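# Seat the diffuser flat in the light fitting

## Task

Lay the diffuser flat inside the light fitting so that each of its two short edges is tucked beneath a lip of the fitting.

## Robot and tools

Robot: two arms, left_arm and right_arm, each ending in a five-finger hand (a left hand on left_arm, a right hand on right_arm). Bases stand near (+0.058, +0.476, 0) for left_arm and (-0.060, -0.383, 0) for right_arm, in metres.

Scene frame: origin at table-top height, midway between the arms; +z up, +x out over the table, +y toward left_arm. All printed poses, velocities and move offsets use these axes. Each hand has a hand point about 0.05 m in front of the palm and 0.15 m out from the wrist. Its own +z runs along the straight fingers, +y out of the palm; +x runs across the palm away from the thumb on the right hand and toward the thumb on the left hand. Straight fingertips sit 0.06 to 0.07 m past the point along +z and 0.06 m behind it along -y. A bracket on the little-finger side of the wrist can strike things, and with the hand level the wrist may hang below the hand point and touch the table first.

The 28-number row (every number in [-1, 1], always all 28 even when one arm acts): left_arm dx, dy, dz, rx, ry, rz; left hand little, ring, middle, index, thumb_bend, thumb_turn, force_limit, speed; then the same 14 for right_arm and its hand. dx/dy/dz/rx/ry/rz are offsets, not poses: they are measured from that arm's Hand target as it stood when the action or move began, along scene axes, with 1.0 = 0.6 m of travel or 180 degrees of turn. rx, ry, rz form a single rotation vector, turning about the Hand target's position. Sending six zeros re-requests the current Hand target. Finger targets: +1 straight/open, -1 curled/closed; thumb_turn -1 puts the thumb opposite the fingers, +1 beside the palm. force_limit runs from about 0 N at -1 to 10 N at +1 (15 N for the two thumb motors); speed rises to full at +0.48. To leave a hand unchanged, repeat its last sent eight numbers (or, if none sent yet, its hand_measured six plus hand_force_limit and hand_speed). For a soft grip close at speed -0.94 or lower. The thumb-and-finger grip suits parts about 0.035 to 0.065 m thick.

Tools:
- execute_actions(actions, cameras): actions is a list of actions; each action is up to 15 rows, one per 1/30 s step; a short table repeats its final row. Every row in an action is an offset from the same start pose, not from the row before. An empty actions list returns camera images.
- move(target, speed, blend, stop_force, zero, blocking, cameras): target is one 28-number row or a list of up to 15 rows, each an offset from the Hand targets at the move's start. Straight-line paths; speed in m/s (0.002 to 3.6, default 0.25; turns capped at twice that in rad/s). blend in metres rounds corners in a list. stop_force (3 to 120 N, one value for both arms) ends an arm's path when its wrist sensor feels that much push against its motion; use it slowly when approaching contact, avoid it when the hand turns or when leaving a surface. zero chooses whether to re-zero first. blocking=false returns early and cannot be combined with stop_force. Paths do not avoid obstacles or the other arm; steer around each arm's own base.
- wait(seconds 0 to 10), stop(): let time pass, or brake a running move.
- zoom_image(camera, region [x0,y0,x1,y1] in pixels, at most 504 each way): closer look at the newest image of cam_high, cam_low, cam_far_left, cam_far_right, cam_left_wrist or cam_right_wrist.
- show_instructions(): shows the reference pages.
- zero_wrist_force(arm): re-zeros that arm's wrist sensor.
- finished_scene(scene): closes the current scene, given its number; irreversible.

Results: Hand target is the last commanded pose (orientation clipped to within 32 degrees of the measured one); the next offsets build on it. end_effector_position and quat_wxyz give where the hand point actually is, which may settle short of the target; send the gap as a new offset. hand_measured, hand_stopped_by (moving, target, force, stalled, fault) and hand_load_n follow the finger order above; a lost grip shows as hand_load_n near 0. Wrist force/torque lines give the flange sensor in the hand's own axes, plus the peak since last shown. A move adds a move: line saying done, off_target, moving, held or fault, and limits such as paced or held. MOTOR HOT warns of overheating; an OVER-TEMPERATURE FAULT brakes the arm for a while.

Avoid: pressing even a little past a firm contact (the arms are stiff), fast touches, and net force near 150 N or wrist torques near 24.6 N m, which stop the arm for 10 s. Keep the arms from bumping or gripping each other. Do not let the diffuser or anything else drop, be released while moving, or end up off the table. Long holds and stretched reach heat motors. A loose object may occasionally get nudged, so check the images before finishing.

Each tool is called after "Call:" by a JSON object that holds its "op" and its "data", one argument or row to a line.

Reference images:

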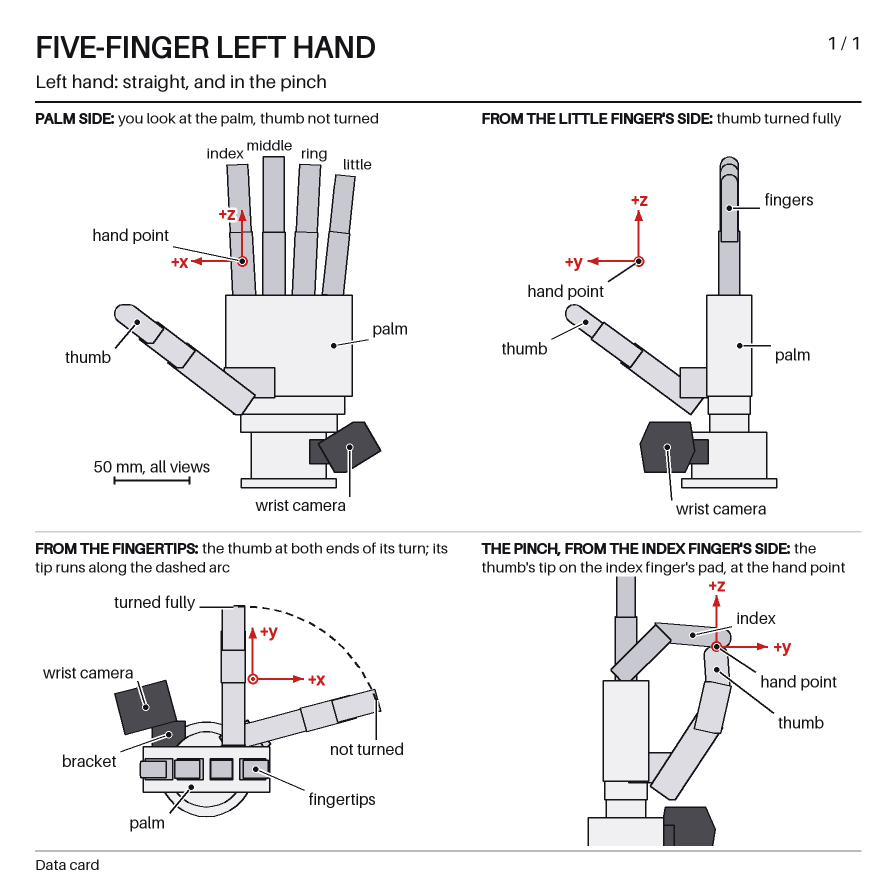

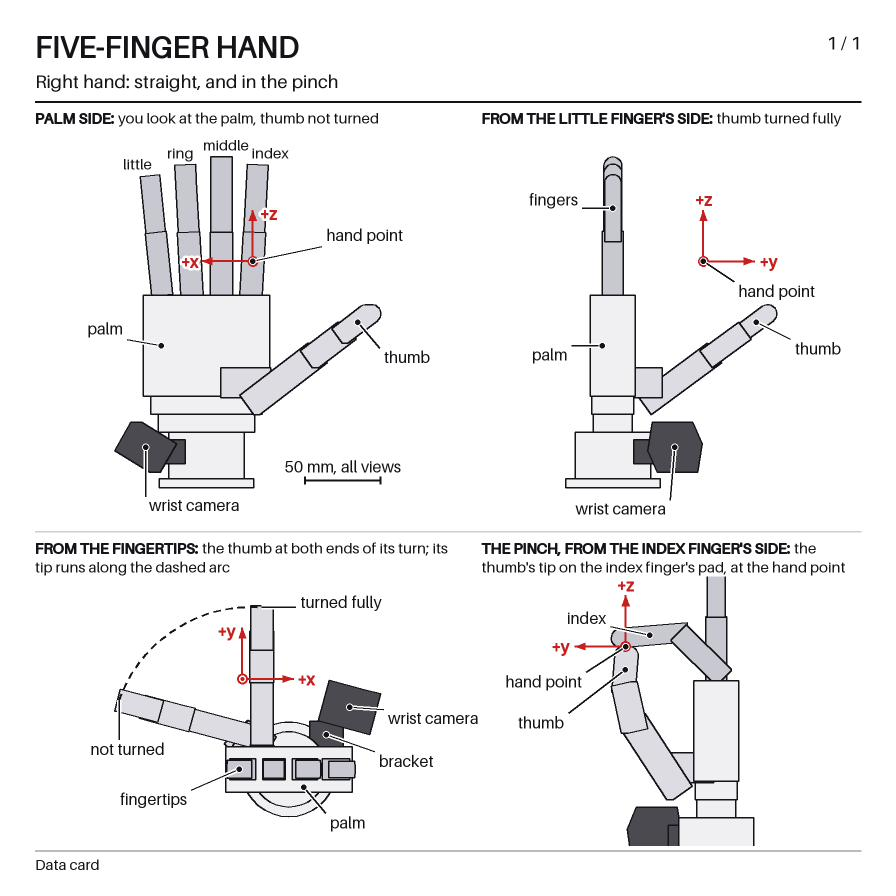

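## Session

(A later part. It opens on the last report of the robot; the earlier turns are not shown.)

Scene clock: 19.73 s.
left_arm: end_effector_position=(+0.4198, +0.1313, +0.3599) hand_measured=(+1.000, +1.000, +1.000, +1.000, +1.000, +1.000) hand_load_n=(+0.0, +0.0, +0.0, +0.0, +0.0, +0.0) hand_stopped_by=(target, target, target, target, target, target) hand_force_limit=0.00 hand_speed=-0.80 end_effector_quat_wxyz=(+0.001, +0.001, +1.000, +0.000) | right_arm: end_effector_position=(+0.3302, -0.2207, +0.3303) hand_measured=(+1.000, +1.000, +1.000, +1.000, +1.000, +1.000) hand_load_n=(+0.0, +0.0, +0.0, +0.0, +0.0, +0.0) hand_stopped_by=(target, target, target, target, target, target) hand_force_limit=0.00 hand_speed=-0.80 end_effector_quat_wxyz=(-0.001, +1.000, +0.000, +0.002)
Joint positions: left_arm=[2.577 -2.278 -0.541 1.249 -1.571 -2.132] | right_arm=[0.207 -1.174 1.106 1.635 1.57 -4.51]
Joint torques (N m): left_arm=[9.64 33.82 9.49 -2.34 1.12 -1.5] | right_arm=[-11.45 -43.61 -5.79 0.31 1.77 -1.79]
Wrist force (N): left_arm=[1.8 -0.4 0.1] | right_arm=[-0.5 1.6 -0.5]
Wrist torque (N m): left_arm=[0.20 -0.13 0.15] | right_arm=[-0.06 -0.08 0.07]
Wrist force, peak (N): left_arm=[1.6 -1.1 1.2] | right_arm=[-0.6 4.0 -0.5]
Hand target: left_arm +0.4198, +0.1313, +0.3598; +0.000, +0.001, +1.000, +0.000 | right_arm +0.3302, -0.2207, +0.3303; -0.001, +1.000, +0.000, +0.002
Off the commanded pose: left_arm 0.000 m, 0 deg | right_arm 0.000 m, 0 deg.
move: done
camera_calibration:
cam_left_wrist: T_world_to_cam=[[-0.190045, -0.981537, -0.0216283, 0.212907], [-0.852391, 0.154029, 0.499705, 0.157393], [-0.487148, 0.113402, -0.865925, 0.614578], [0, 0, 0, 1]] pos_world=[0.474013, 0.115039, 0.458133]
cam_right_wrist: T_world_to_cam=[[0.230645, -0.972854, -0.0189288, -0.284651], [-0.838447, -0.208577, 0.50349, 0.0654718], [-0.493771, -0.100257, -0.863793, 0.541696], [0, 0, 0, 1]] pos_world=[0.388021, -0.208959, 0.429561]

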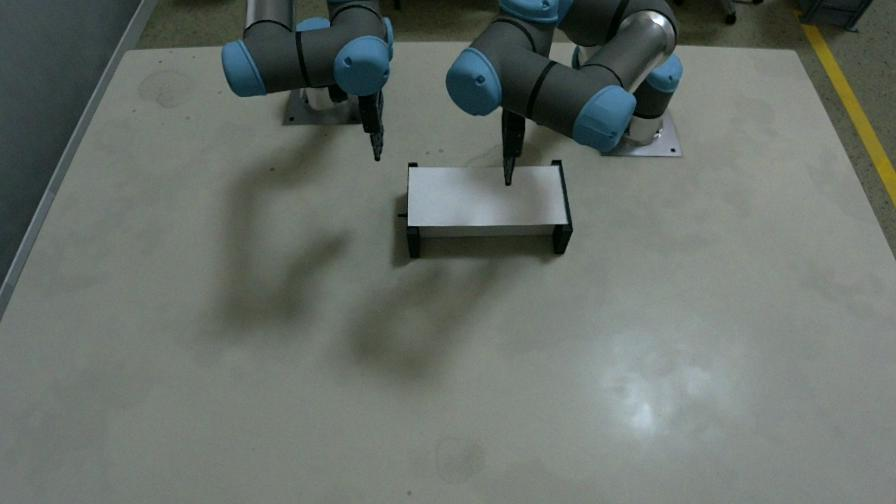

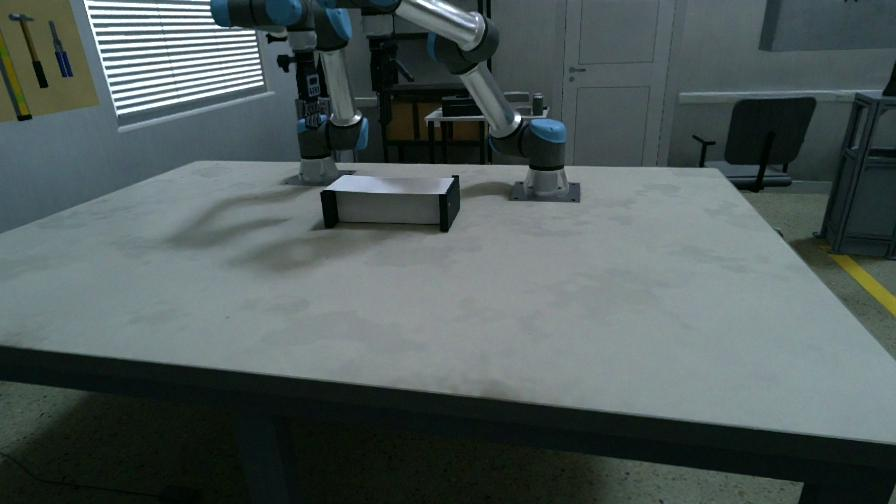

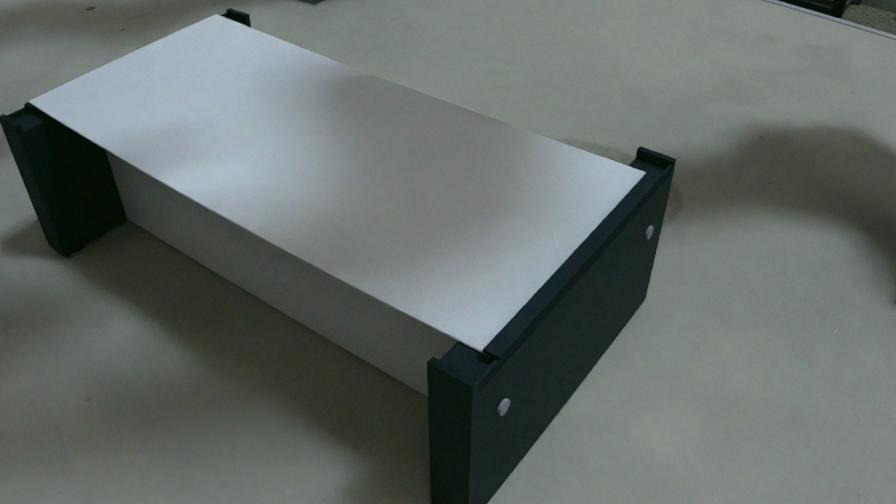

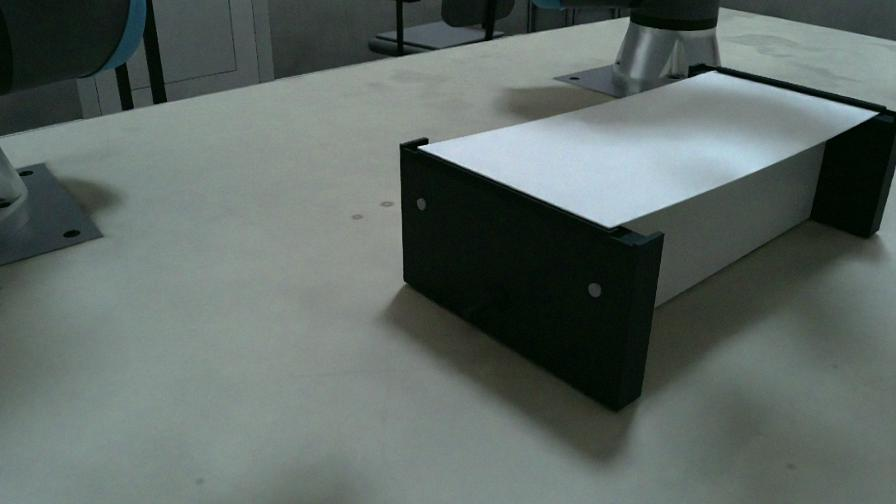

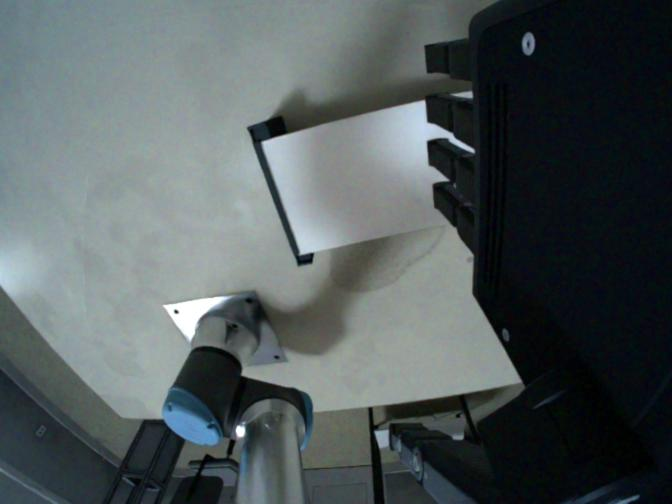

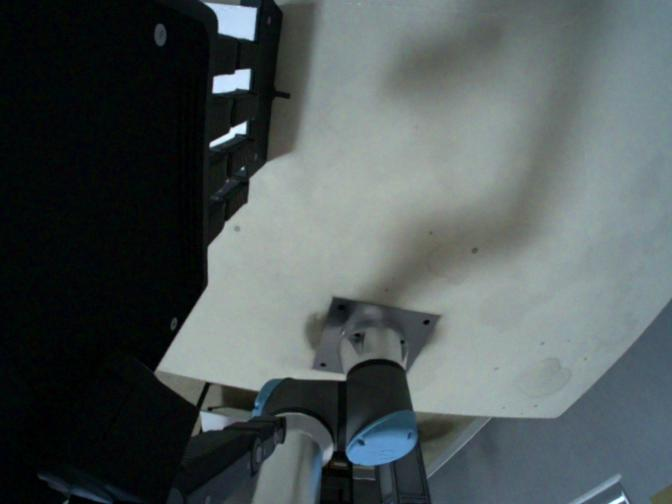

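Call:
{"op": "move", "data": {
  "target": [
    [-0.15,0.45,0.1,0,0,0,1,1,1,1,1,1,0,0,0.2,0.1,0.0,0,0,-0.25,1,1,1,1,1,-1,0,0],
    [-0.2,0.45,0.1,0,0,0,1,1,1,1,1,1,0,0,0.35,0.276,-0.15,0,0,-0.5,1,1,1,1,1,-1,0,0]
  ],
  "speed": 0.25,
  "cameras": ["cam_high","cam_far_left","cam_far_right","cam_right_wrist"]
}}

Scene clock: 28.87 s.
left_arm: end_effector_position=(+0.2997, +0.4013, +0.4198) hand_measured=(+1.000, +1.000, +1.000, +1.000, +1.000, +1.000) hand_load_n=(+0.0, +0.0, +0.0, +0.0, +0.0, +0.0) hand_stopped_by=(target, target, target, target, target, target) hand_force_limit=0.00 hand_speed=0.00 end_effector_quat_wxyz=(+0.000, +0.001, +1.000, +0.000) | right_arm: end_effector_position=(+0.5387, -0.0556, +0.2396) hand_measured=(+1.000, +1.000, +1.000, +1.000, +1.000, -1.000) hand_load_n=(+0.0, +0.0, +0.0, +0.0, -0.5, +0.0) hand_stopped_by=(target, target, target, target, target, target) hand_force_limit=0.00 hand_speed=0.00 end_effector_quat_wxyz=(-0.124, +0.679, -0.723, +0.032)
Joint positions: left_arm=[3.133 -1.547 -1.382 1.359 -1.571 -1.577] | right_arm=[0.211 -0.462 0.035 1.752 1.497 -2.863]
Joint torques (N m): left_arm=[-12.08 4.82 28.39 -3.43 -1.19 -1.3] | right_arm=[-7.9 -65.49 -6.23 0.79 1.97 1.53]
Wrist force (N): left_arm=[1.8 -1.1 -0.1] | right_arm=[-0.7 1.7 -0.1]
Wrist torque (N m): left_arm=[0.03 -0.08 0.31] | right_arm=[0.01 -0.09 0.19]
Wrist force, peak (N): left_arm=[2.6 -0.3 -0.2] | right_arm=[-0.3 2.6 -0.6]
Hand target: left_arm +0.2998, +0.4013, +0.4198; +0.000, +0.001, +1.000, +0.000 | right_arm +0.5402, -0.0551, +0.2403; +0.001, +0.707, -0.707, +0.002
Off the commanded pose: left_arm 0.000 m, 0 deg | right_arm 0.002 m, 15 deg.
elbow stopped short (right arm): the move would have taken joint 3 (elbow) straighter than the controller allows.
move: off_target (right_arm)
camera_calibration:
cam_right_wrist: T_world_to_cam=[[-0.954251, -0.15155, -0.257754, 0.567347], [-0.275278, 0.781818, 0.559449, 0.0586752], [0.116732, 0.604809, -0.787769, 0.274879], [0, 0, 0, 1]] pos_world=[0.525457, -0.126141, 0.329951]
Images, in order (width x height): cam_high 896x504, cam_far_left 896x504, cam_far_right 896x504, cam_right_wrist 672x504.

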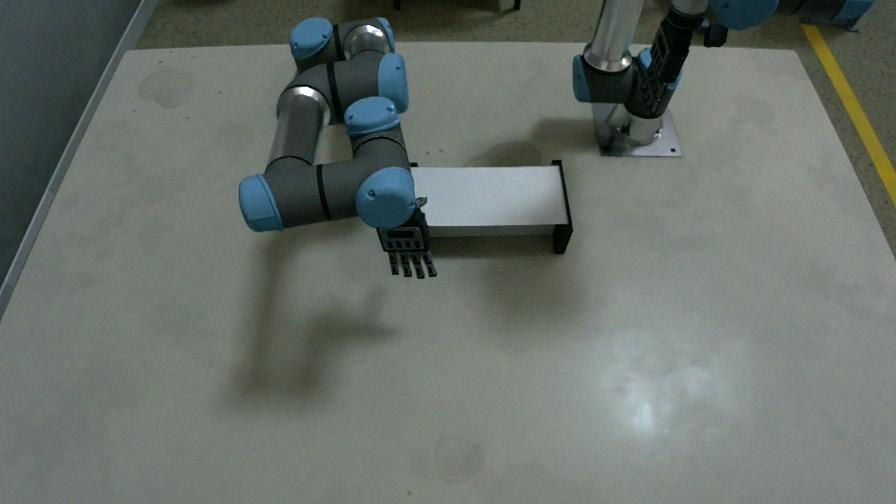

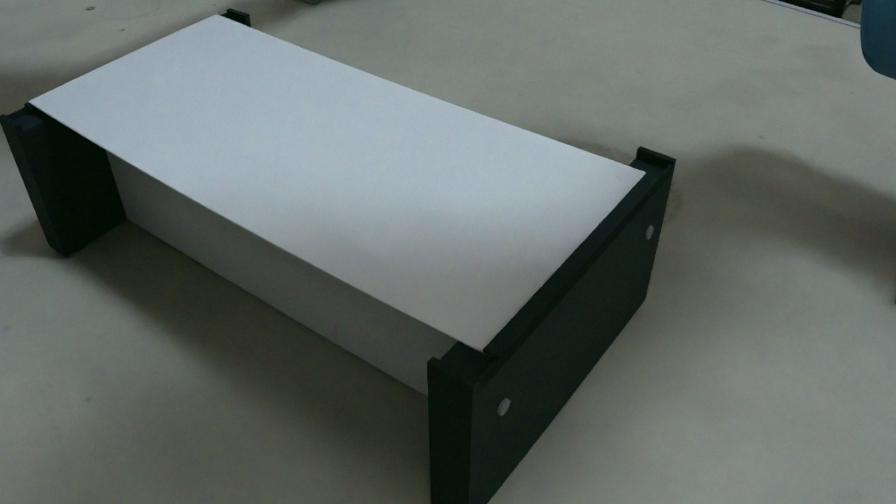

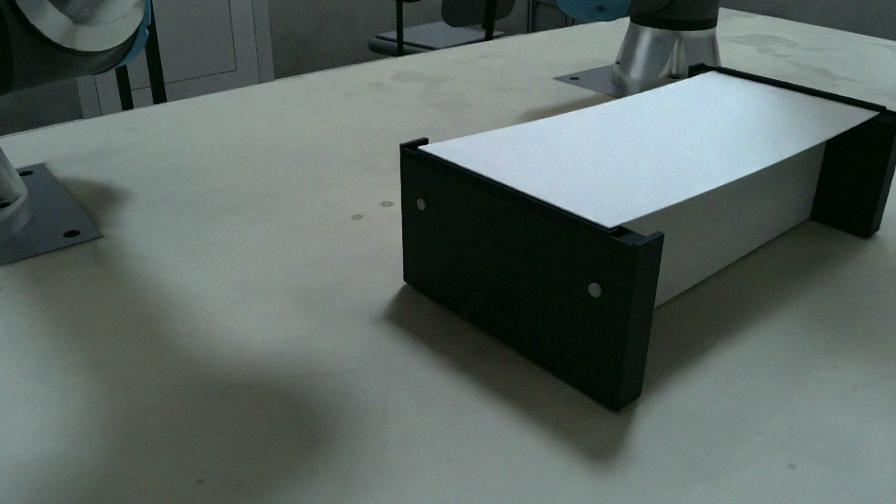

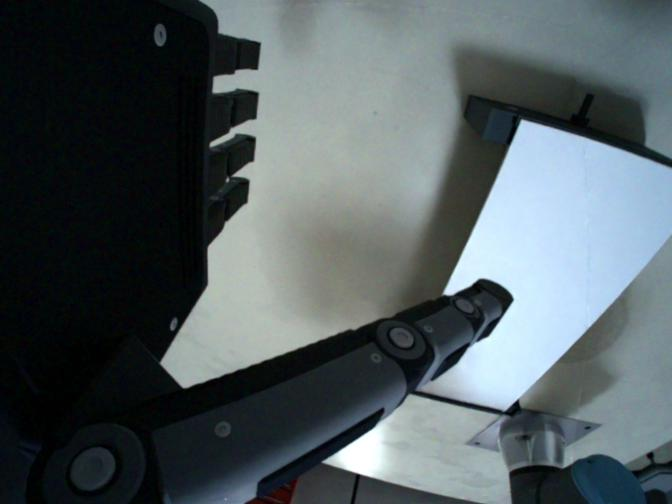

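Call:
{"op": "zoom_image", "data": {
  "camera": "cam_right_wrist",
  "region": [450, 80, 560, 160]
}}

Call:
{"op": "zoom_image", "data": {
  "camera": "cam_right_wrist",
  "region": [400, 370, 540, 450]
}}

Call:
{"op": "zoom_image", "data": {
  "camera": "cam_far_right",
  "region": [590, 200, 680, 260]
}}

Scaled by 4.582 from the camera's 672x504 image, which has a finer 960x720 frame.

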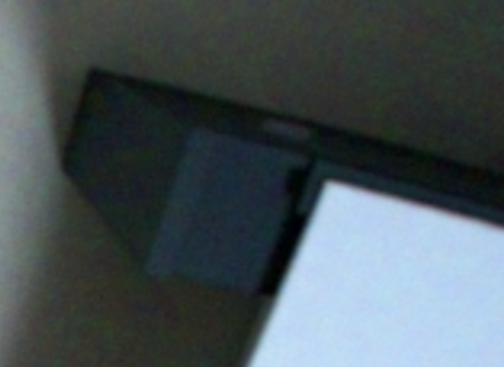

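Scaled by 3.600 from the camera's 672x504 image, which has a finer 960x720 frame.

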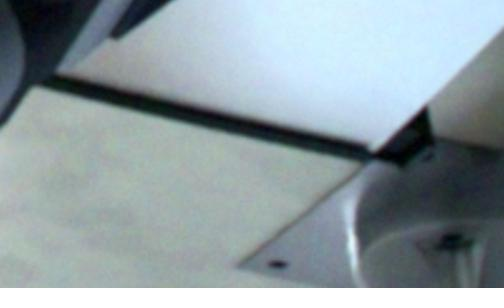

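Scaled by 5.600.

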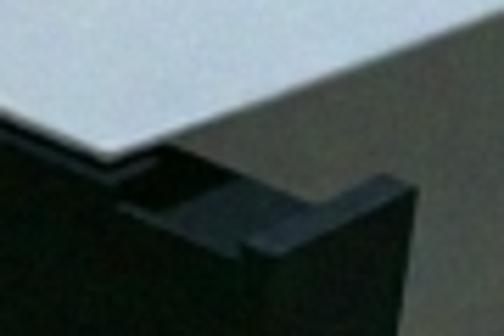

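Call:
{"op": "move", "data": {
  "target": [
    [0,0,0,0,0,0,1,1,1,1,1,1,0,0,-0.067,0.017,-0.15,0,0,0,1,1,1,1,1,-1,0,0],
    [0,0,0,0,0,0,1,1,1,1,1,1,0,0,-0.067,0.017,-0.213,0,0,0,1,1,1,1,1,-1,0,0]
  ],
  "speed": 0.1,
  "cameras": ["cam_high","cam_far_left","cam_far_right","cam_right_wrist"]
}}

Scene clock: 32.00 s.
left_arm: end_effector_position=(+0.2998, +0.4013, +0.4198) hand_measured=(+1.000, +1.000, +1.000, +1.000, +1.000, +1.000) hand_load_n=(+0.0, +0.0, +0.0, +0.0, +0.0, +0.0) hand_stopped_by=(target, target, target, target, target, target) hand_force_limit=0.00 hand_speed=0.00 end_effector_quat_wxyz=(+0.000, +0.001, +1.000, +0.000) | right_arm: end_effector_position=(+0.5000, -0.0448, +0.1127) hand_measured=(+1.000, +1.000, +1.000, +1.000, +1.000, -1.000) hand_load_n=(+0.0, +0.5, +0.0, +0.0, +0.0, +0.0) hand_stopped_by=(target, target, target, target, target, target) hand_force_limit=0.00 hand_speed=0.00 end_effector_quat_wxyz=(+0.001, +0.707, -0.707, +0.002)
Joint positions: left_arm=[3.133 -1.547 -1.382 1.359 -1.571 -1.577] | right_arm=[0.272 -0.425 0.359 1.635 1.575 -2.874]
Joint torques (N m): left_arm=[-0.35 5.47 27.22 -1.6 -0.1 1.37] | right_arm=[-10.19 -47.2 -18.22 2.13 -1.56 1.97]
Wrist force (N): left_arm=[1.6 -1.2 -0.2] | right_arm=[-0.7 1.5 -0.4]
Wrist torque (N m): left_arm=[0.03 -0.05 0.30] | right_arm=[-0.09 -0.06 0.17]
Wrist force, peak (N): left_arm=[1.7 -1.6 0.0] | right_arm=[-0.6 2.2 -1.9]
Hand target: left_arm +0.2998, +0.4013, +0.4198; +0.000, +0.001, +1.000, +0.000 | right_arm +0.5000, -0.0449, +0.1125; +0.001, +0.707, -0.707, +0.002
Off the commanded pose: left_arm 0.000 m, 0 deg | right_arm 0.000 m, 0 deg.
move: done
camera_calibration:
cam_right_wrist: T_world_to_cam=[[-0.972839, -0.230698, -0.0190728, 0.47821], [-0.208695, 0.838429, 0.503471, 0.0861228], [-0.100158, 0.493776, -0.863802, 0.285019], [0, 0, 0, 1]] pos_world=[0.511741, -0.102621, 0.21196]
Images, in order (width x height): cam_high 896x504, cam_far_left 896x504, cam_far_right 896x504, cam_right_wrist 672x504.

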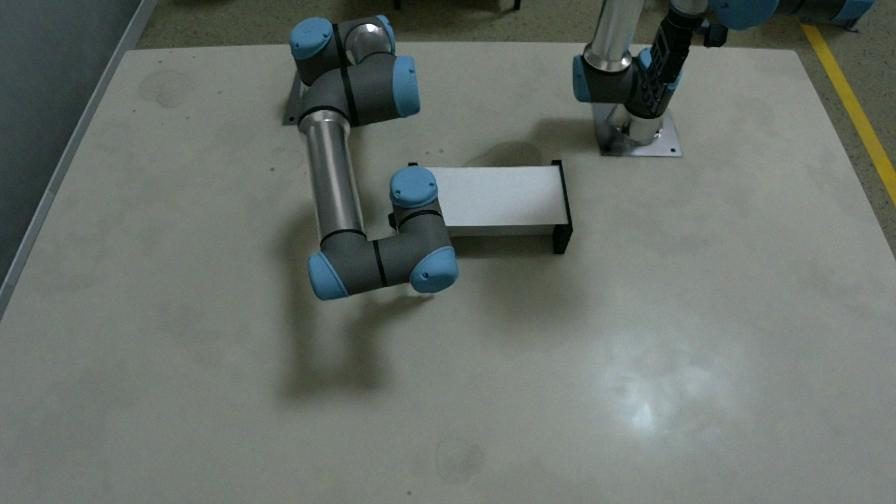

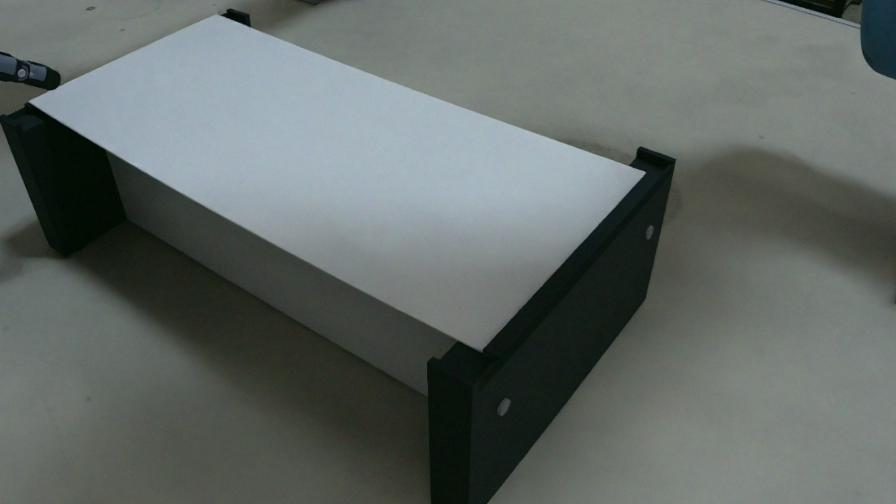

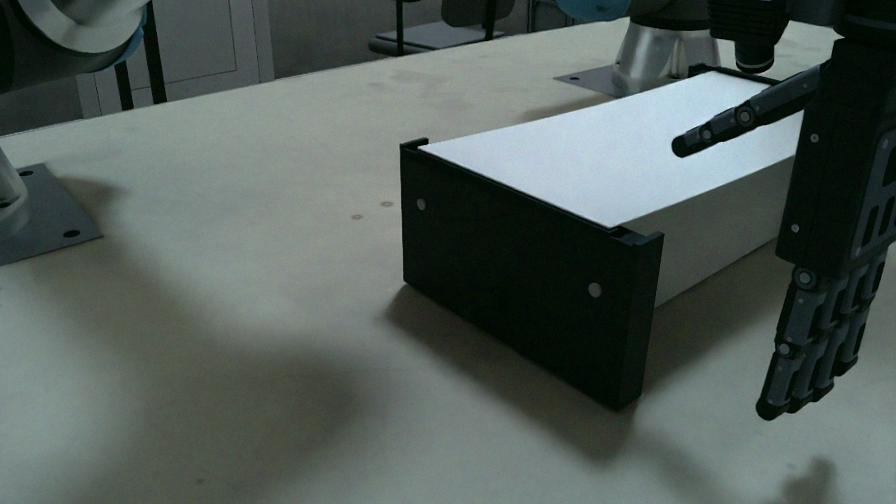

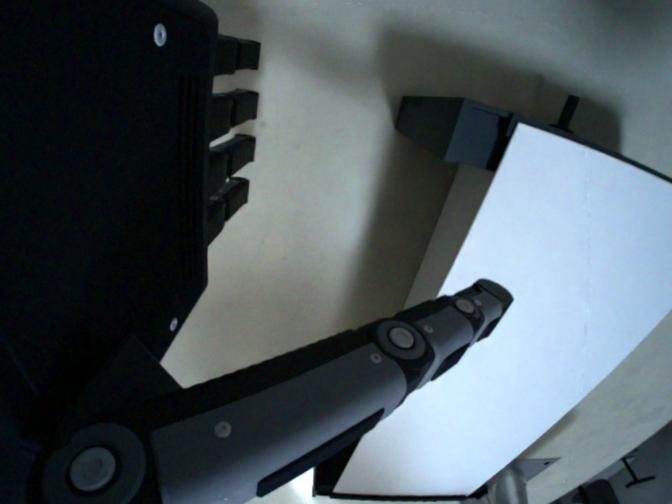

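Call:
{"op": "move", "data": {
  "target": [
    [0,0,0,0,0,0,1,1,1,1,1,1,0,0,-0.1117,-0.0118,0,0,0,0,1,1,1,1,1,-1,0,0]
  ],
  "speed": 0.08,
  "stop_force": 8,
  "cameras": ["cam_high","cam_far_left","cam_far_right","cam_right_wrist"]
}}

Scene clock: 34.67 s.
left_arm: end_effector_position=(+0.2998, +0.4013, +0.4198) hand_measured=(+1.000, +1.000, +1.000, +1.000, +1.000, +1.000) hand_load_n=(+0.0, +0.0, +0.0, +0.0, +0.0, +0.0) hand_stopped_by=(target, target, target, target, target, target) hand_force_limit=0.00 hand_speed=0.00 end_effector_quat_wxyz=(+0.000, +0.001, +1.000, +0.000) | right_arm: end_effector_position=(+0.4330, -0.0519, +0.1125) hand_measured=(+1.000, +1.000, +1.000, +1.000, +1.000, -1.000) hand_load_n=(+0.0, +0.0, +0.0, +0.0, +0.0, +0.0) hand_stopped_by=(target, target, target, target, target, target) hand_force_limit=0.00 hand_speed=0.00 end_effector_quat_wxyz=(+0.001, +0.707, -0.707, +0.002)
Joint positions: left_arm=[3.133 -1.547 -1.382 1.359 -1.571 -1.577] | right_arm=[0.29 -0.687 0.864 1.393 1.575 -2.856]
Joint torques (N m): left_arm=[7.44 5.94 27.5 -1.22 0.98 1.72] | right_arm=[-10.35 -60.64 -7.04 -0.2 -0.18 -1.52]
Wrist force (N): left_arm=[1.7 -1.1 0.4] | right_arm=[-0.5 2.0 -0.6]
Wrist torque (N m): left_arm=[0.00 -0.05 0.30] | right_arm=[0.01 -0.07 0.10]
Wrist force, peak (N): left_arm=[1.9 -1.6 0.1] | right_arm=[-0.5 2.8 -0.4]
Hand target: left_arm +0.2998, +0.4013, +0.4198; +0.000, +0.001, +1.000, +0.000 | right_arm +0.4330, -0.0519, +0.1125; +0.001, +0.707, -0.707, +0.002
Off the commanded pose: left_arm 0.000 m, 0 deg | right_arm 0.000 m, 0 deg.
move: done
camera_calibration:
cam_right_wrist: T_world_to_cam=[[-0.972854, -0.230645, -0.0189284, 0.41137], [-0.208576, 0.838447, 0.50349, 0.0781384], [-0.100257, 0.493771, -0.863793, 0.281683], [0, 0, 0, 1]] pos_world=[0.444741, -0.109721, 0.211761]
Images, in order (width x height): cam_high 896x504, cam_far_left 896x504, cam_far_right 896x504, cam_right_wrist 672x504.

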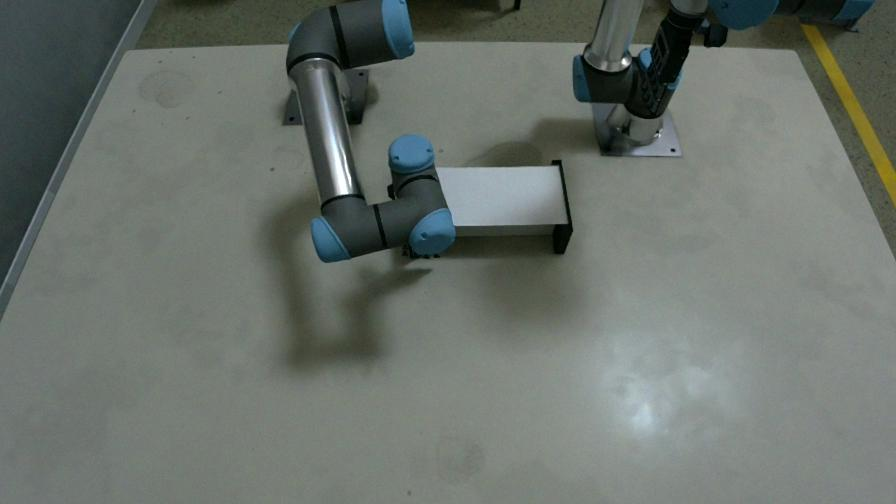

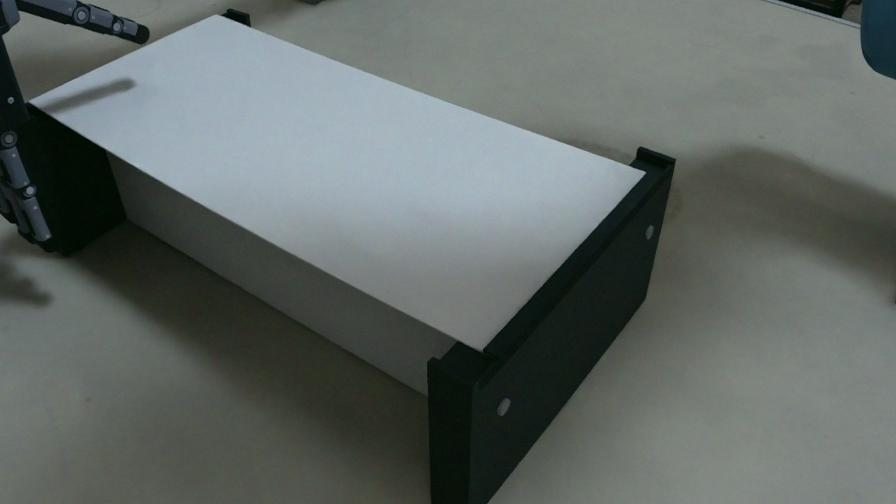

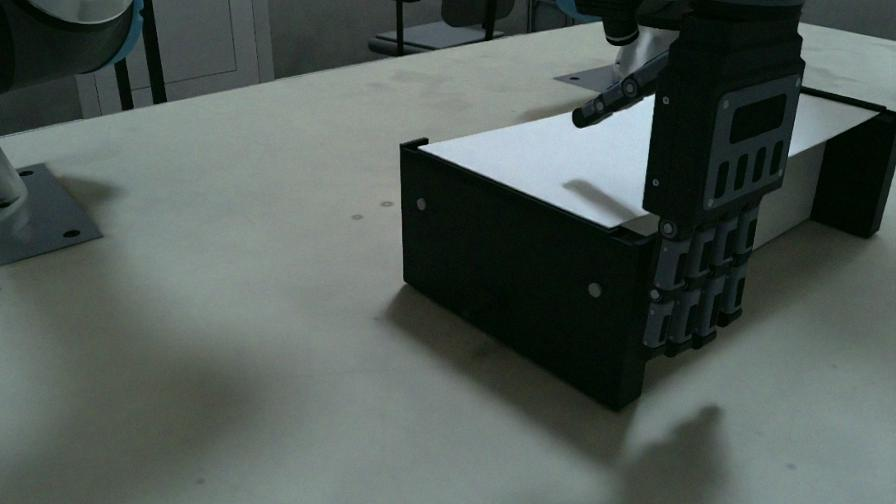

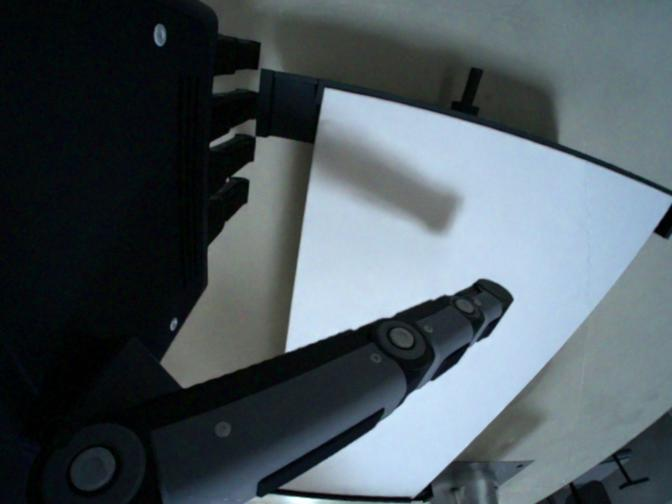

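Call:
{"op": "move", "data": {
  "target": [
    [0,0,0,0,0,0,1,1,1,1,1,1,0,0,0,0,0,0,0,0,1,1,0.3,0.3,0.2,-1,-0.6,-0.6]
  ],
  "cameras": ["cam_far_left","cam_far_right","cam_right_wrist"]
}}

Scene clock: 36.43 s.
left_arm: end_effector_position=(+0.2998, +0.4013, +0.4198) hand_measured=(+1.000, +1.000, +1.000, +1.000, +1.000, +1.000) hand_load_n=(+0.0, +0.0, +0.0, +0.0, +0.0, +0.0) hand_stopped_by=(target, target, target, target, target, target) hand_force_limit=0.00 hand_speed=0.00 end_effector_quat_wxyz=(+0.000, +0.001, +1.000, +0.000) | right_arm: end_effector_position=(+0.4330, -0.0519, +0.1125) hand_measured=(+1.000, +1.000, +0.300, +0.300, +0.200, -1.000) hand_load_n=(+0.0, +0.0, +0.0, +0.0, +0.0, +0.0) hand_stopped_by=(target, target, target, target, target, target) hand_force_limit=-0.60 hand_speed=-0.60 end_effector_quat_wxyz=(+0.001, +0.707, -0.707, +0.002)
Joint positions: left_arm=[3.133 -1.547 -1.382 1.359 -1.571 -1.577] | right_arm=[0.29 -0.687 0.864 1.393 1.575 -2.856]
Joint torques (N m): left_arm=[7.33 6.78 27.4 -1.12 1.23 1.85] | right_arm=[-11.02 -61.04 -8.15 1.12 1.7 -1.69]
Wrist force (N): left_arm=[1.6 -1.0 0.2] | right_arm=[-0.5 1.9 -0.3]
Wrist torque (N m): left_arm=[0.02 -0.04 0.29] | right_arm=[-0.02 -0.09 0.10]
Wrist force, peak (N): left_arm=[2.0 -1.1 0.1] | right_arm=[-0.7 2.1 -0.4]
Hand target: left_arm +0.2998, +0.4013, +0.4198; +0.000, +0.001, +1.000, +0.000 | right_arm +0.4330, -0.0519, +0.1125; +0.001, +0.707, -0.707, +0.002
Off the commanded pose: left_arm 0.000 m, 0 deg | right_arm 0.000 m, 0 deg.
move: done
camera_calibration:
cam_right_wrist: T_world_to_cam=[[-0.972854, -0.230645, -0.0189288, 0.41137], [-0.208577, 0.838447, 0.50349, 0.0781387], [-0.100257, 0.493771, -0.863793, 0.281683], [0, 0, 0, 1]] pos_world=[0.444741, -0.109721, 0.211761]
Images, in order (width x height): cam_far_left 896x504, cam_far_right 896x504, cam_right_wrist 672x504.

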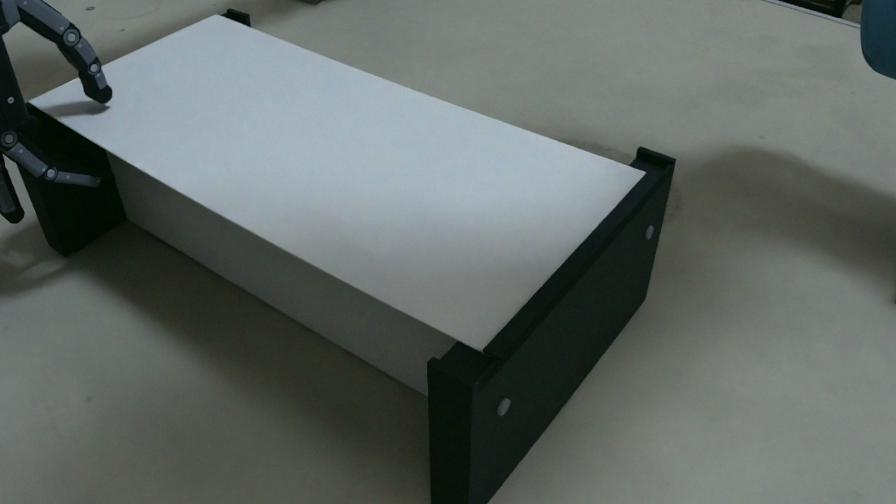

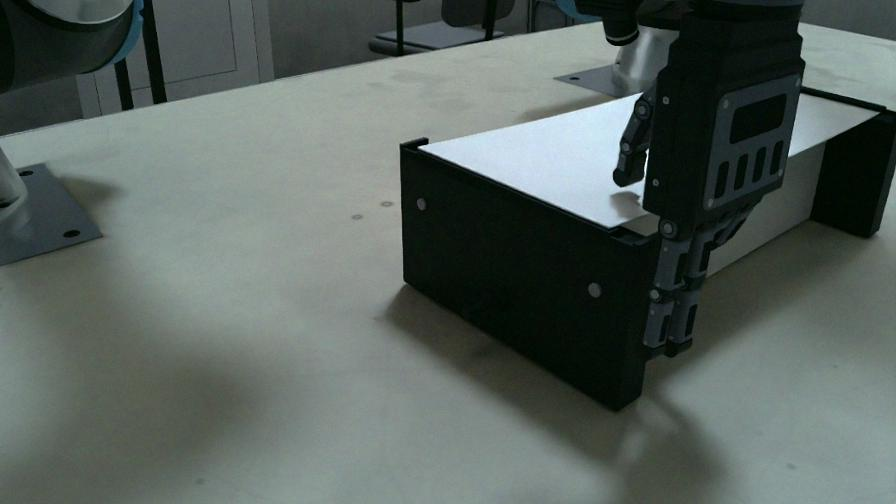

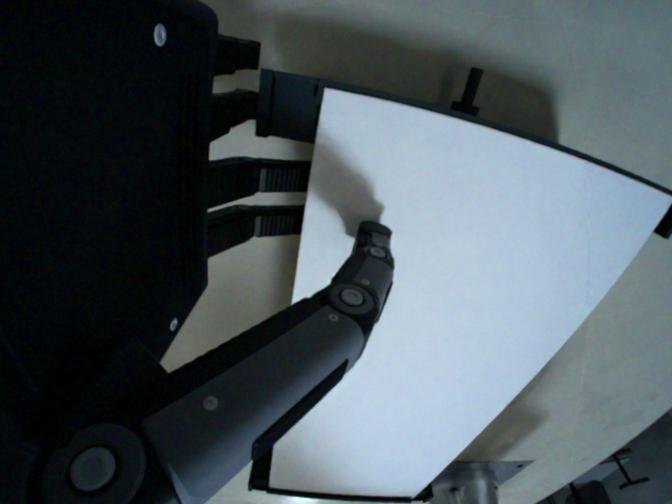

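Call:
{"op": "move", "data": {
  "target": [
    [0,0,0,0,0,0,1,1,1,1,1,1,0,0,0,0,0,0,0,0,1,1,0.0,0.0,0.0,-1,-0.6,-0.8]
  ],
  "cameras": ["cam_far_left","cam_far_right","cam_right_wrist"]
}}

Call:
{"op": "zoom_image", "data": {
  "camera": "cam_far_right",
  "region": [560, 120, 780, 300]
}}

Call:
{"op": "zoom_image", "data": {
  "camera": "cam_far_left",
  "region": [0, 40, 220, 240]
}}

Scene clock: 37.57 s.
left_arm: end_effector_position=(+0.2998, +0.4013, +0.4198) hand_measured=(+1.000, +1.000, +1.000, +1.000, +1.000, +1.000) hand_load_n=(+0.0, +0.0, +0.0, +0.0, +0.0, +0.0) hand_stopped_by=(target, target, target, target, target, target) hand_force_limit=0.00 hand_speed=0.00 end_effector_quat_wxyz=(+0.000, +0.001, +1.000, +0.000) | right_arm: end_effector_position=(+0.4330, -0.0519, +0.1125) hand_measured=(+1.000, +1.000, +0.000, +0.000, +0.000, -1.000) hand_load_n=(+0.0, +0.0, +0.0, +0.0, +0.0, +0.0) hand_stopped_by=(target, target, target, target, target, target) hand_force_limit=-0.60 hand_speed=-0.80 end_effector_quat_wxyz=(+0.001, +0.707, -0.707, +0.002)
Joint positions: left_arm=[3.133 -1.547 -1.382 1.359 -1.571 -1.577] | right_arm=[0.29 -0.687 0.864 1.393 1.575 -2.856]
Joint torques (N m): left_arm=[6.4 6.7 27.83 -1.32 1.23 1.61] | right_arm=[-10.57 -60.23 -8.91 1.81 1.83 -1.64]
Wrist force (N): left_arm=[1.7 -1.0 -0.2] | right_arm=[-0.4 1.9 -0.2]
Wrist torque (N m): left_arm=[0.07 -0.07 0.30] | right_arm=[-0.02 -0.10 0.10]
Wrist force, peak (N): left_arm=[2.1 -1.0 0.0] | right_arm=[-0.7 2.2 -0.5]
Hand target: left_arm +0.2998, +0.4013, +0.4198; +0.000, +0.001, +1.000, +0.000 | right_arm +0.4330, -0.0519, +0.1125; +0.001, +0.707, -0.707, +0.002
Off the commanded pose: left_arm 0.000 m, 0 deg | right_arm 0.000 m, 0 deg.
move: done
camera_calibration:
cam_right_wrist: T_world_to_cam=[[-0.972854, -0.230645, -0.0189288, 0.41137], [-0.208577, 0.838447, 0.50349, 0.0781387], [-0.100257, 0.493771, -0.863793, 0.281683], [0, 0, 0, 1]] pos_world=[0.444741, -0.109721, 0.211761]
Images, in order (width x height): cam_far_left 896x504, cam_far_right 896x504, cam_right_wrist 672x504.

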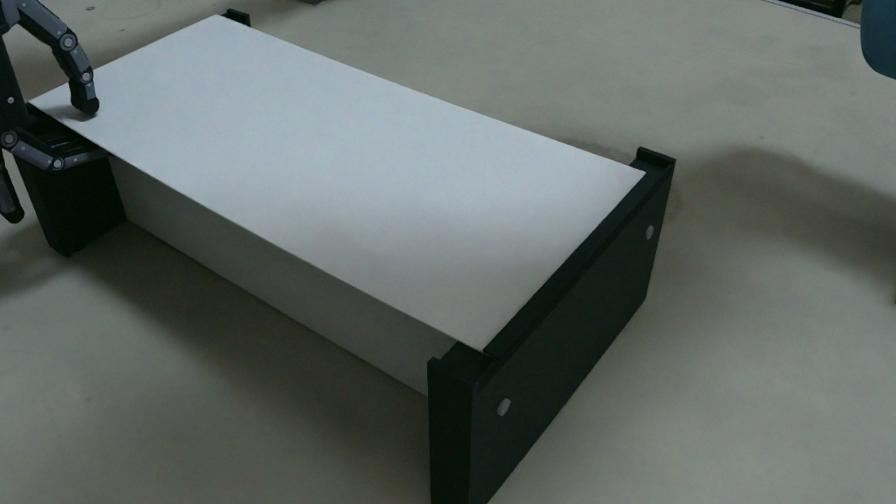

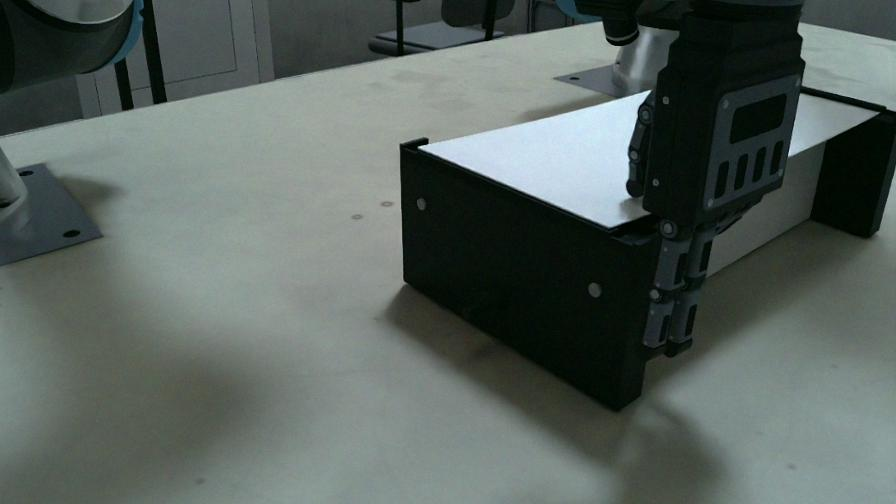

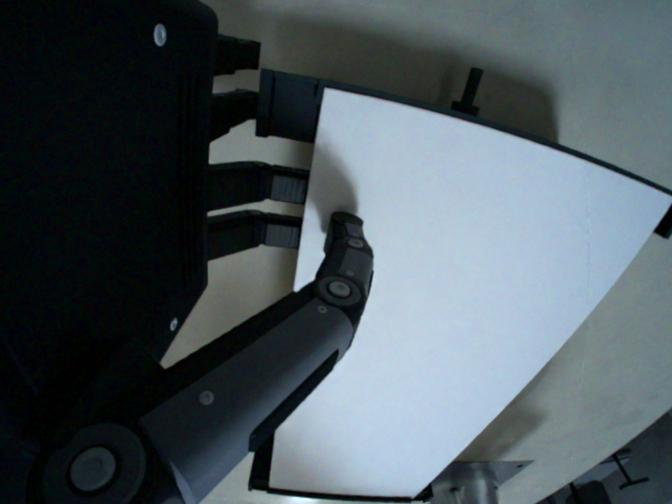

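Scaled by 2.291.

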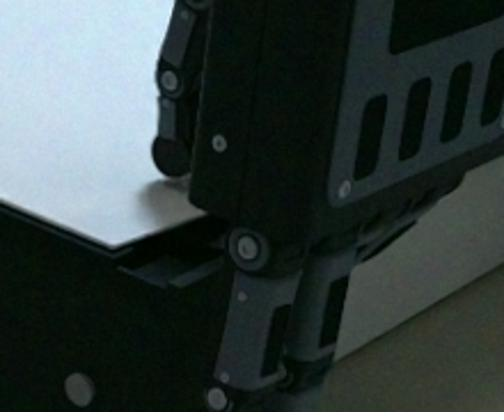

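Scaled by 2.291.

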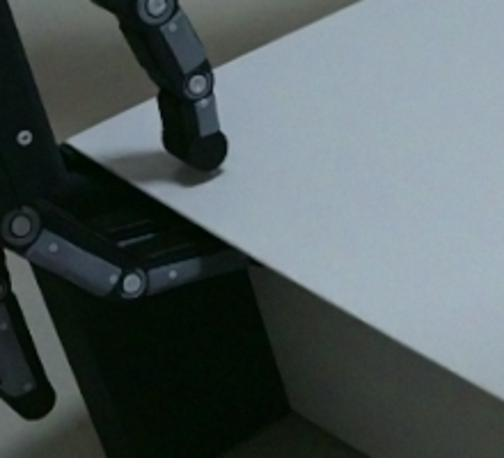

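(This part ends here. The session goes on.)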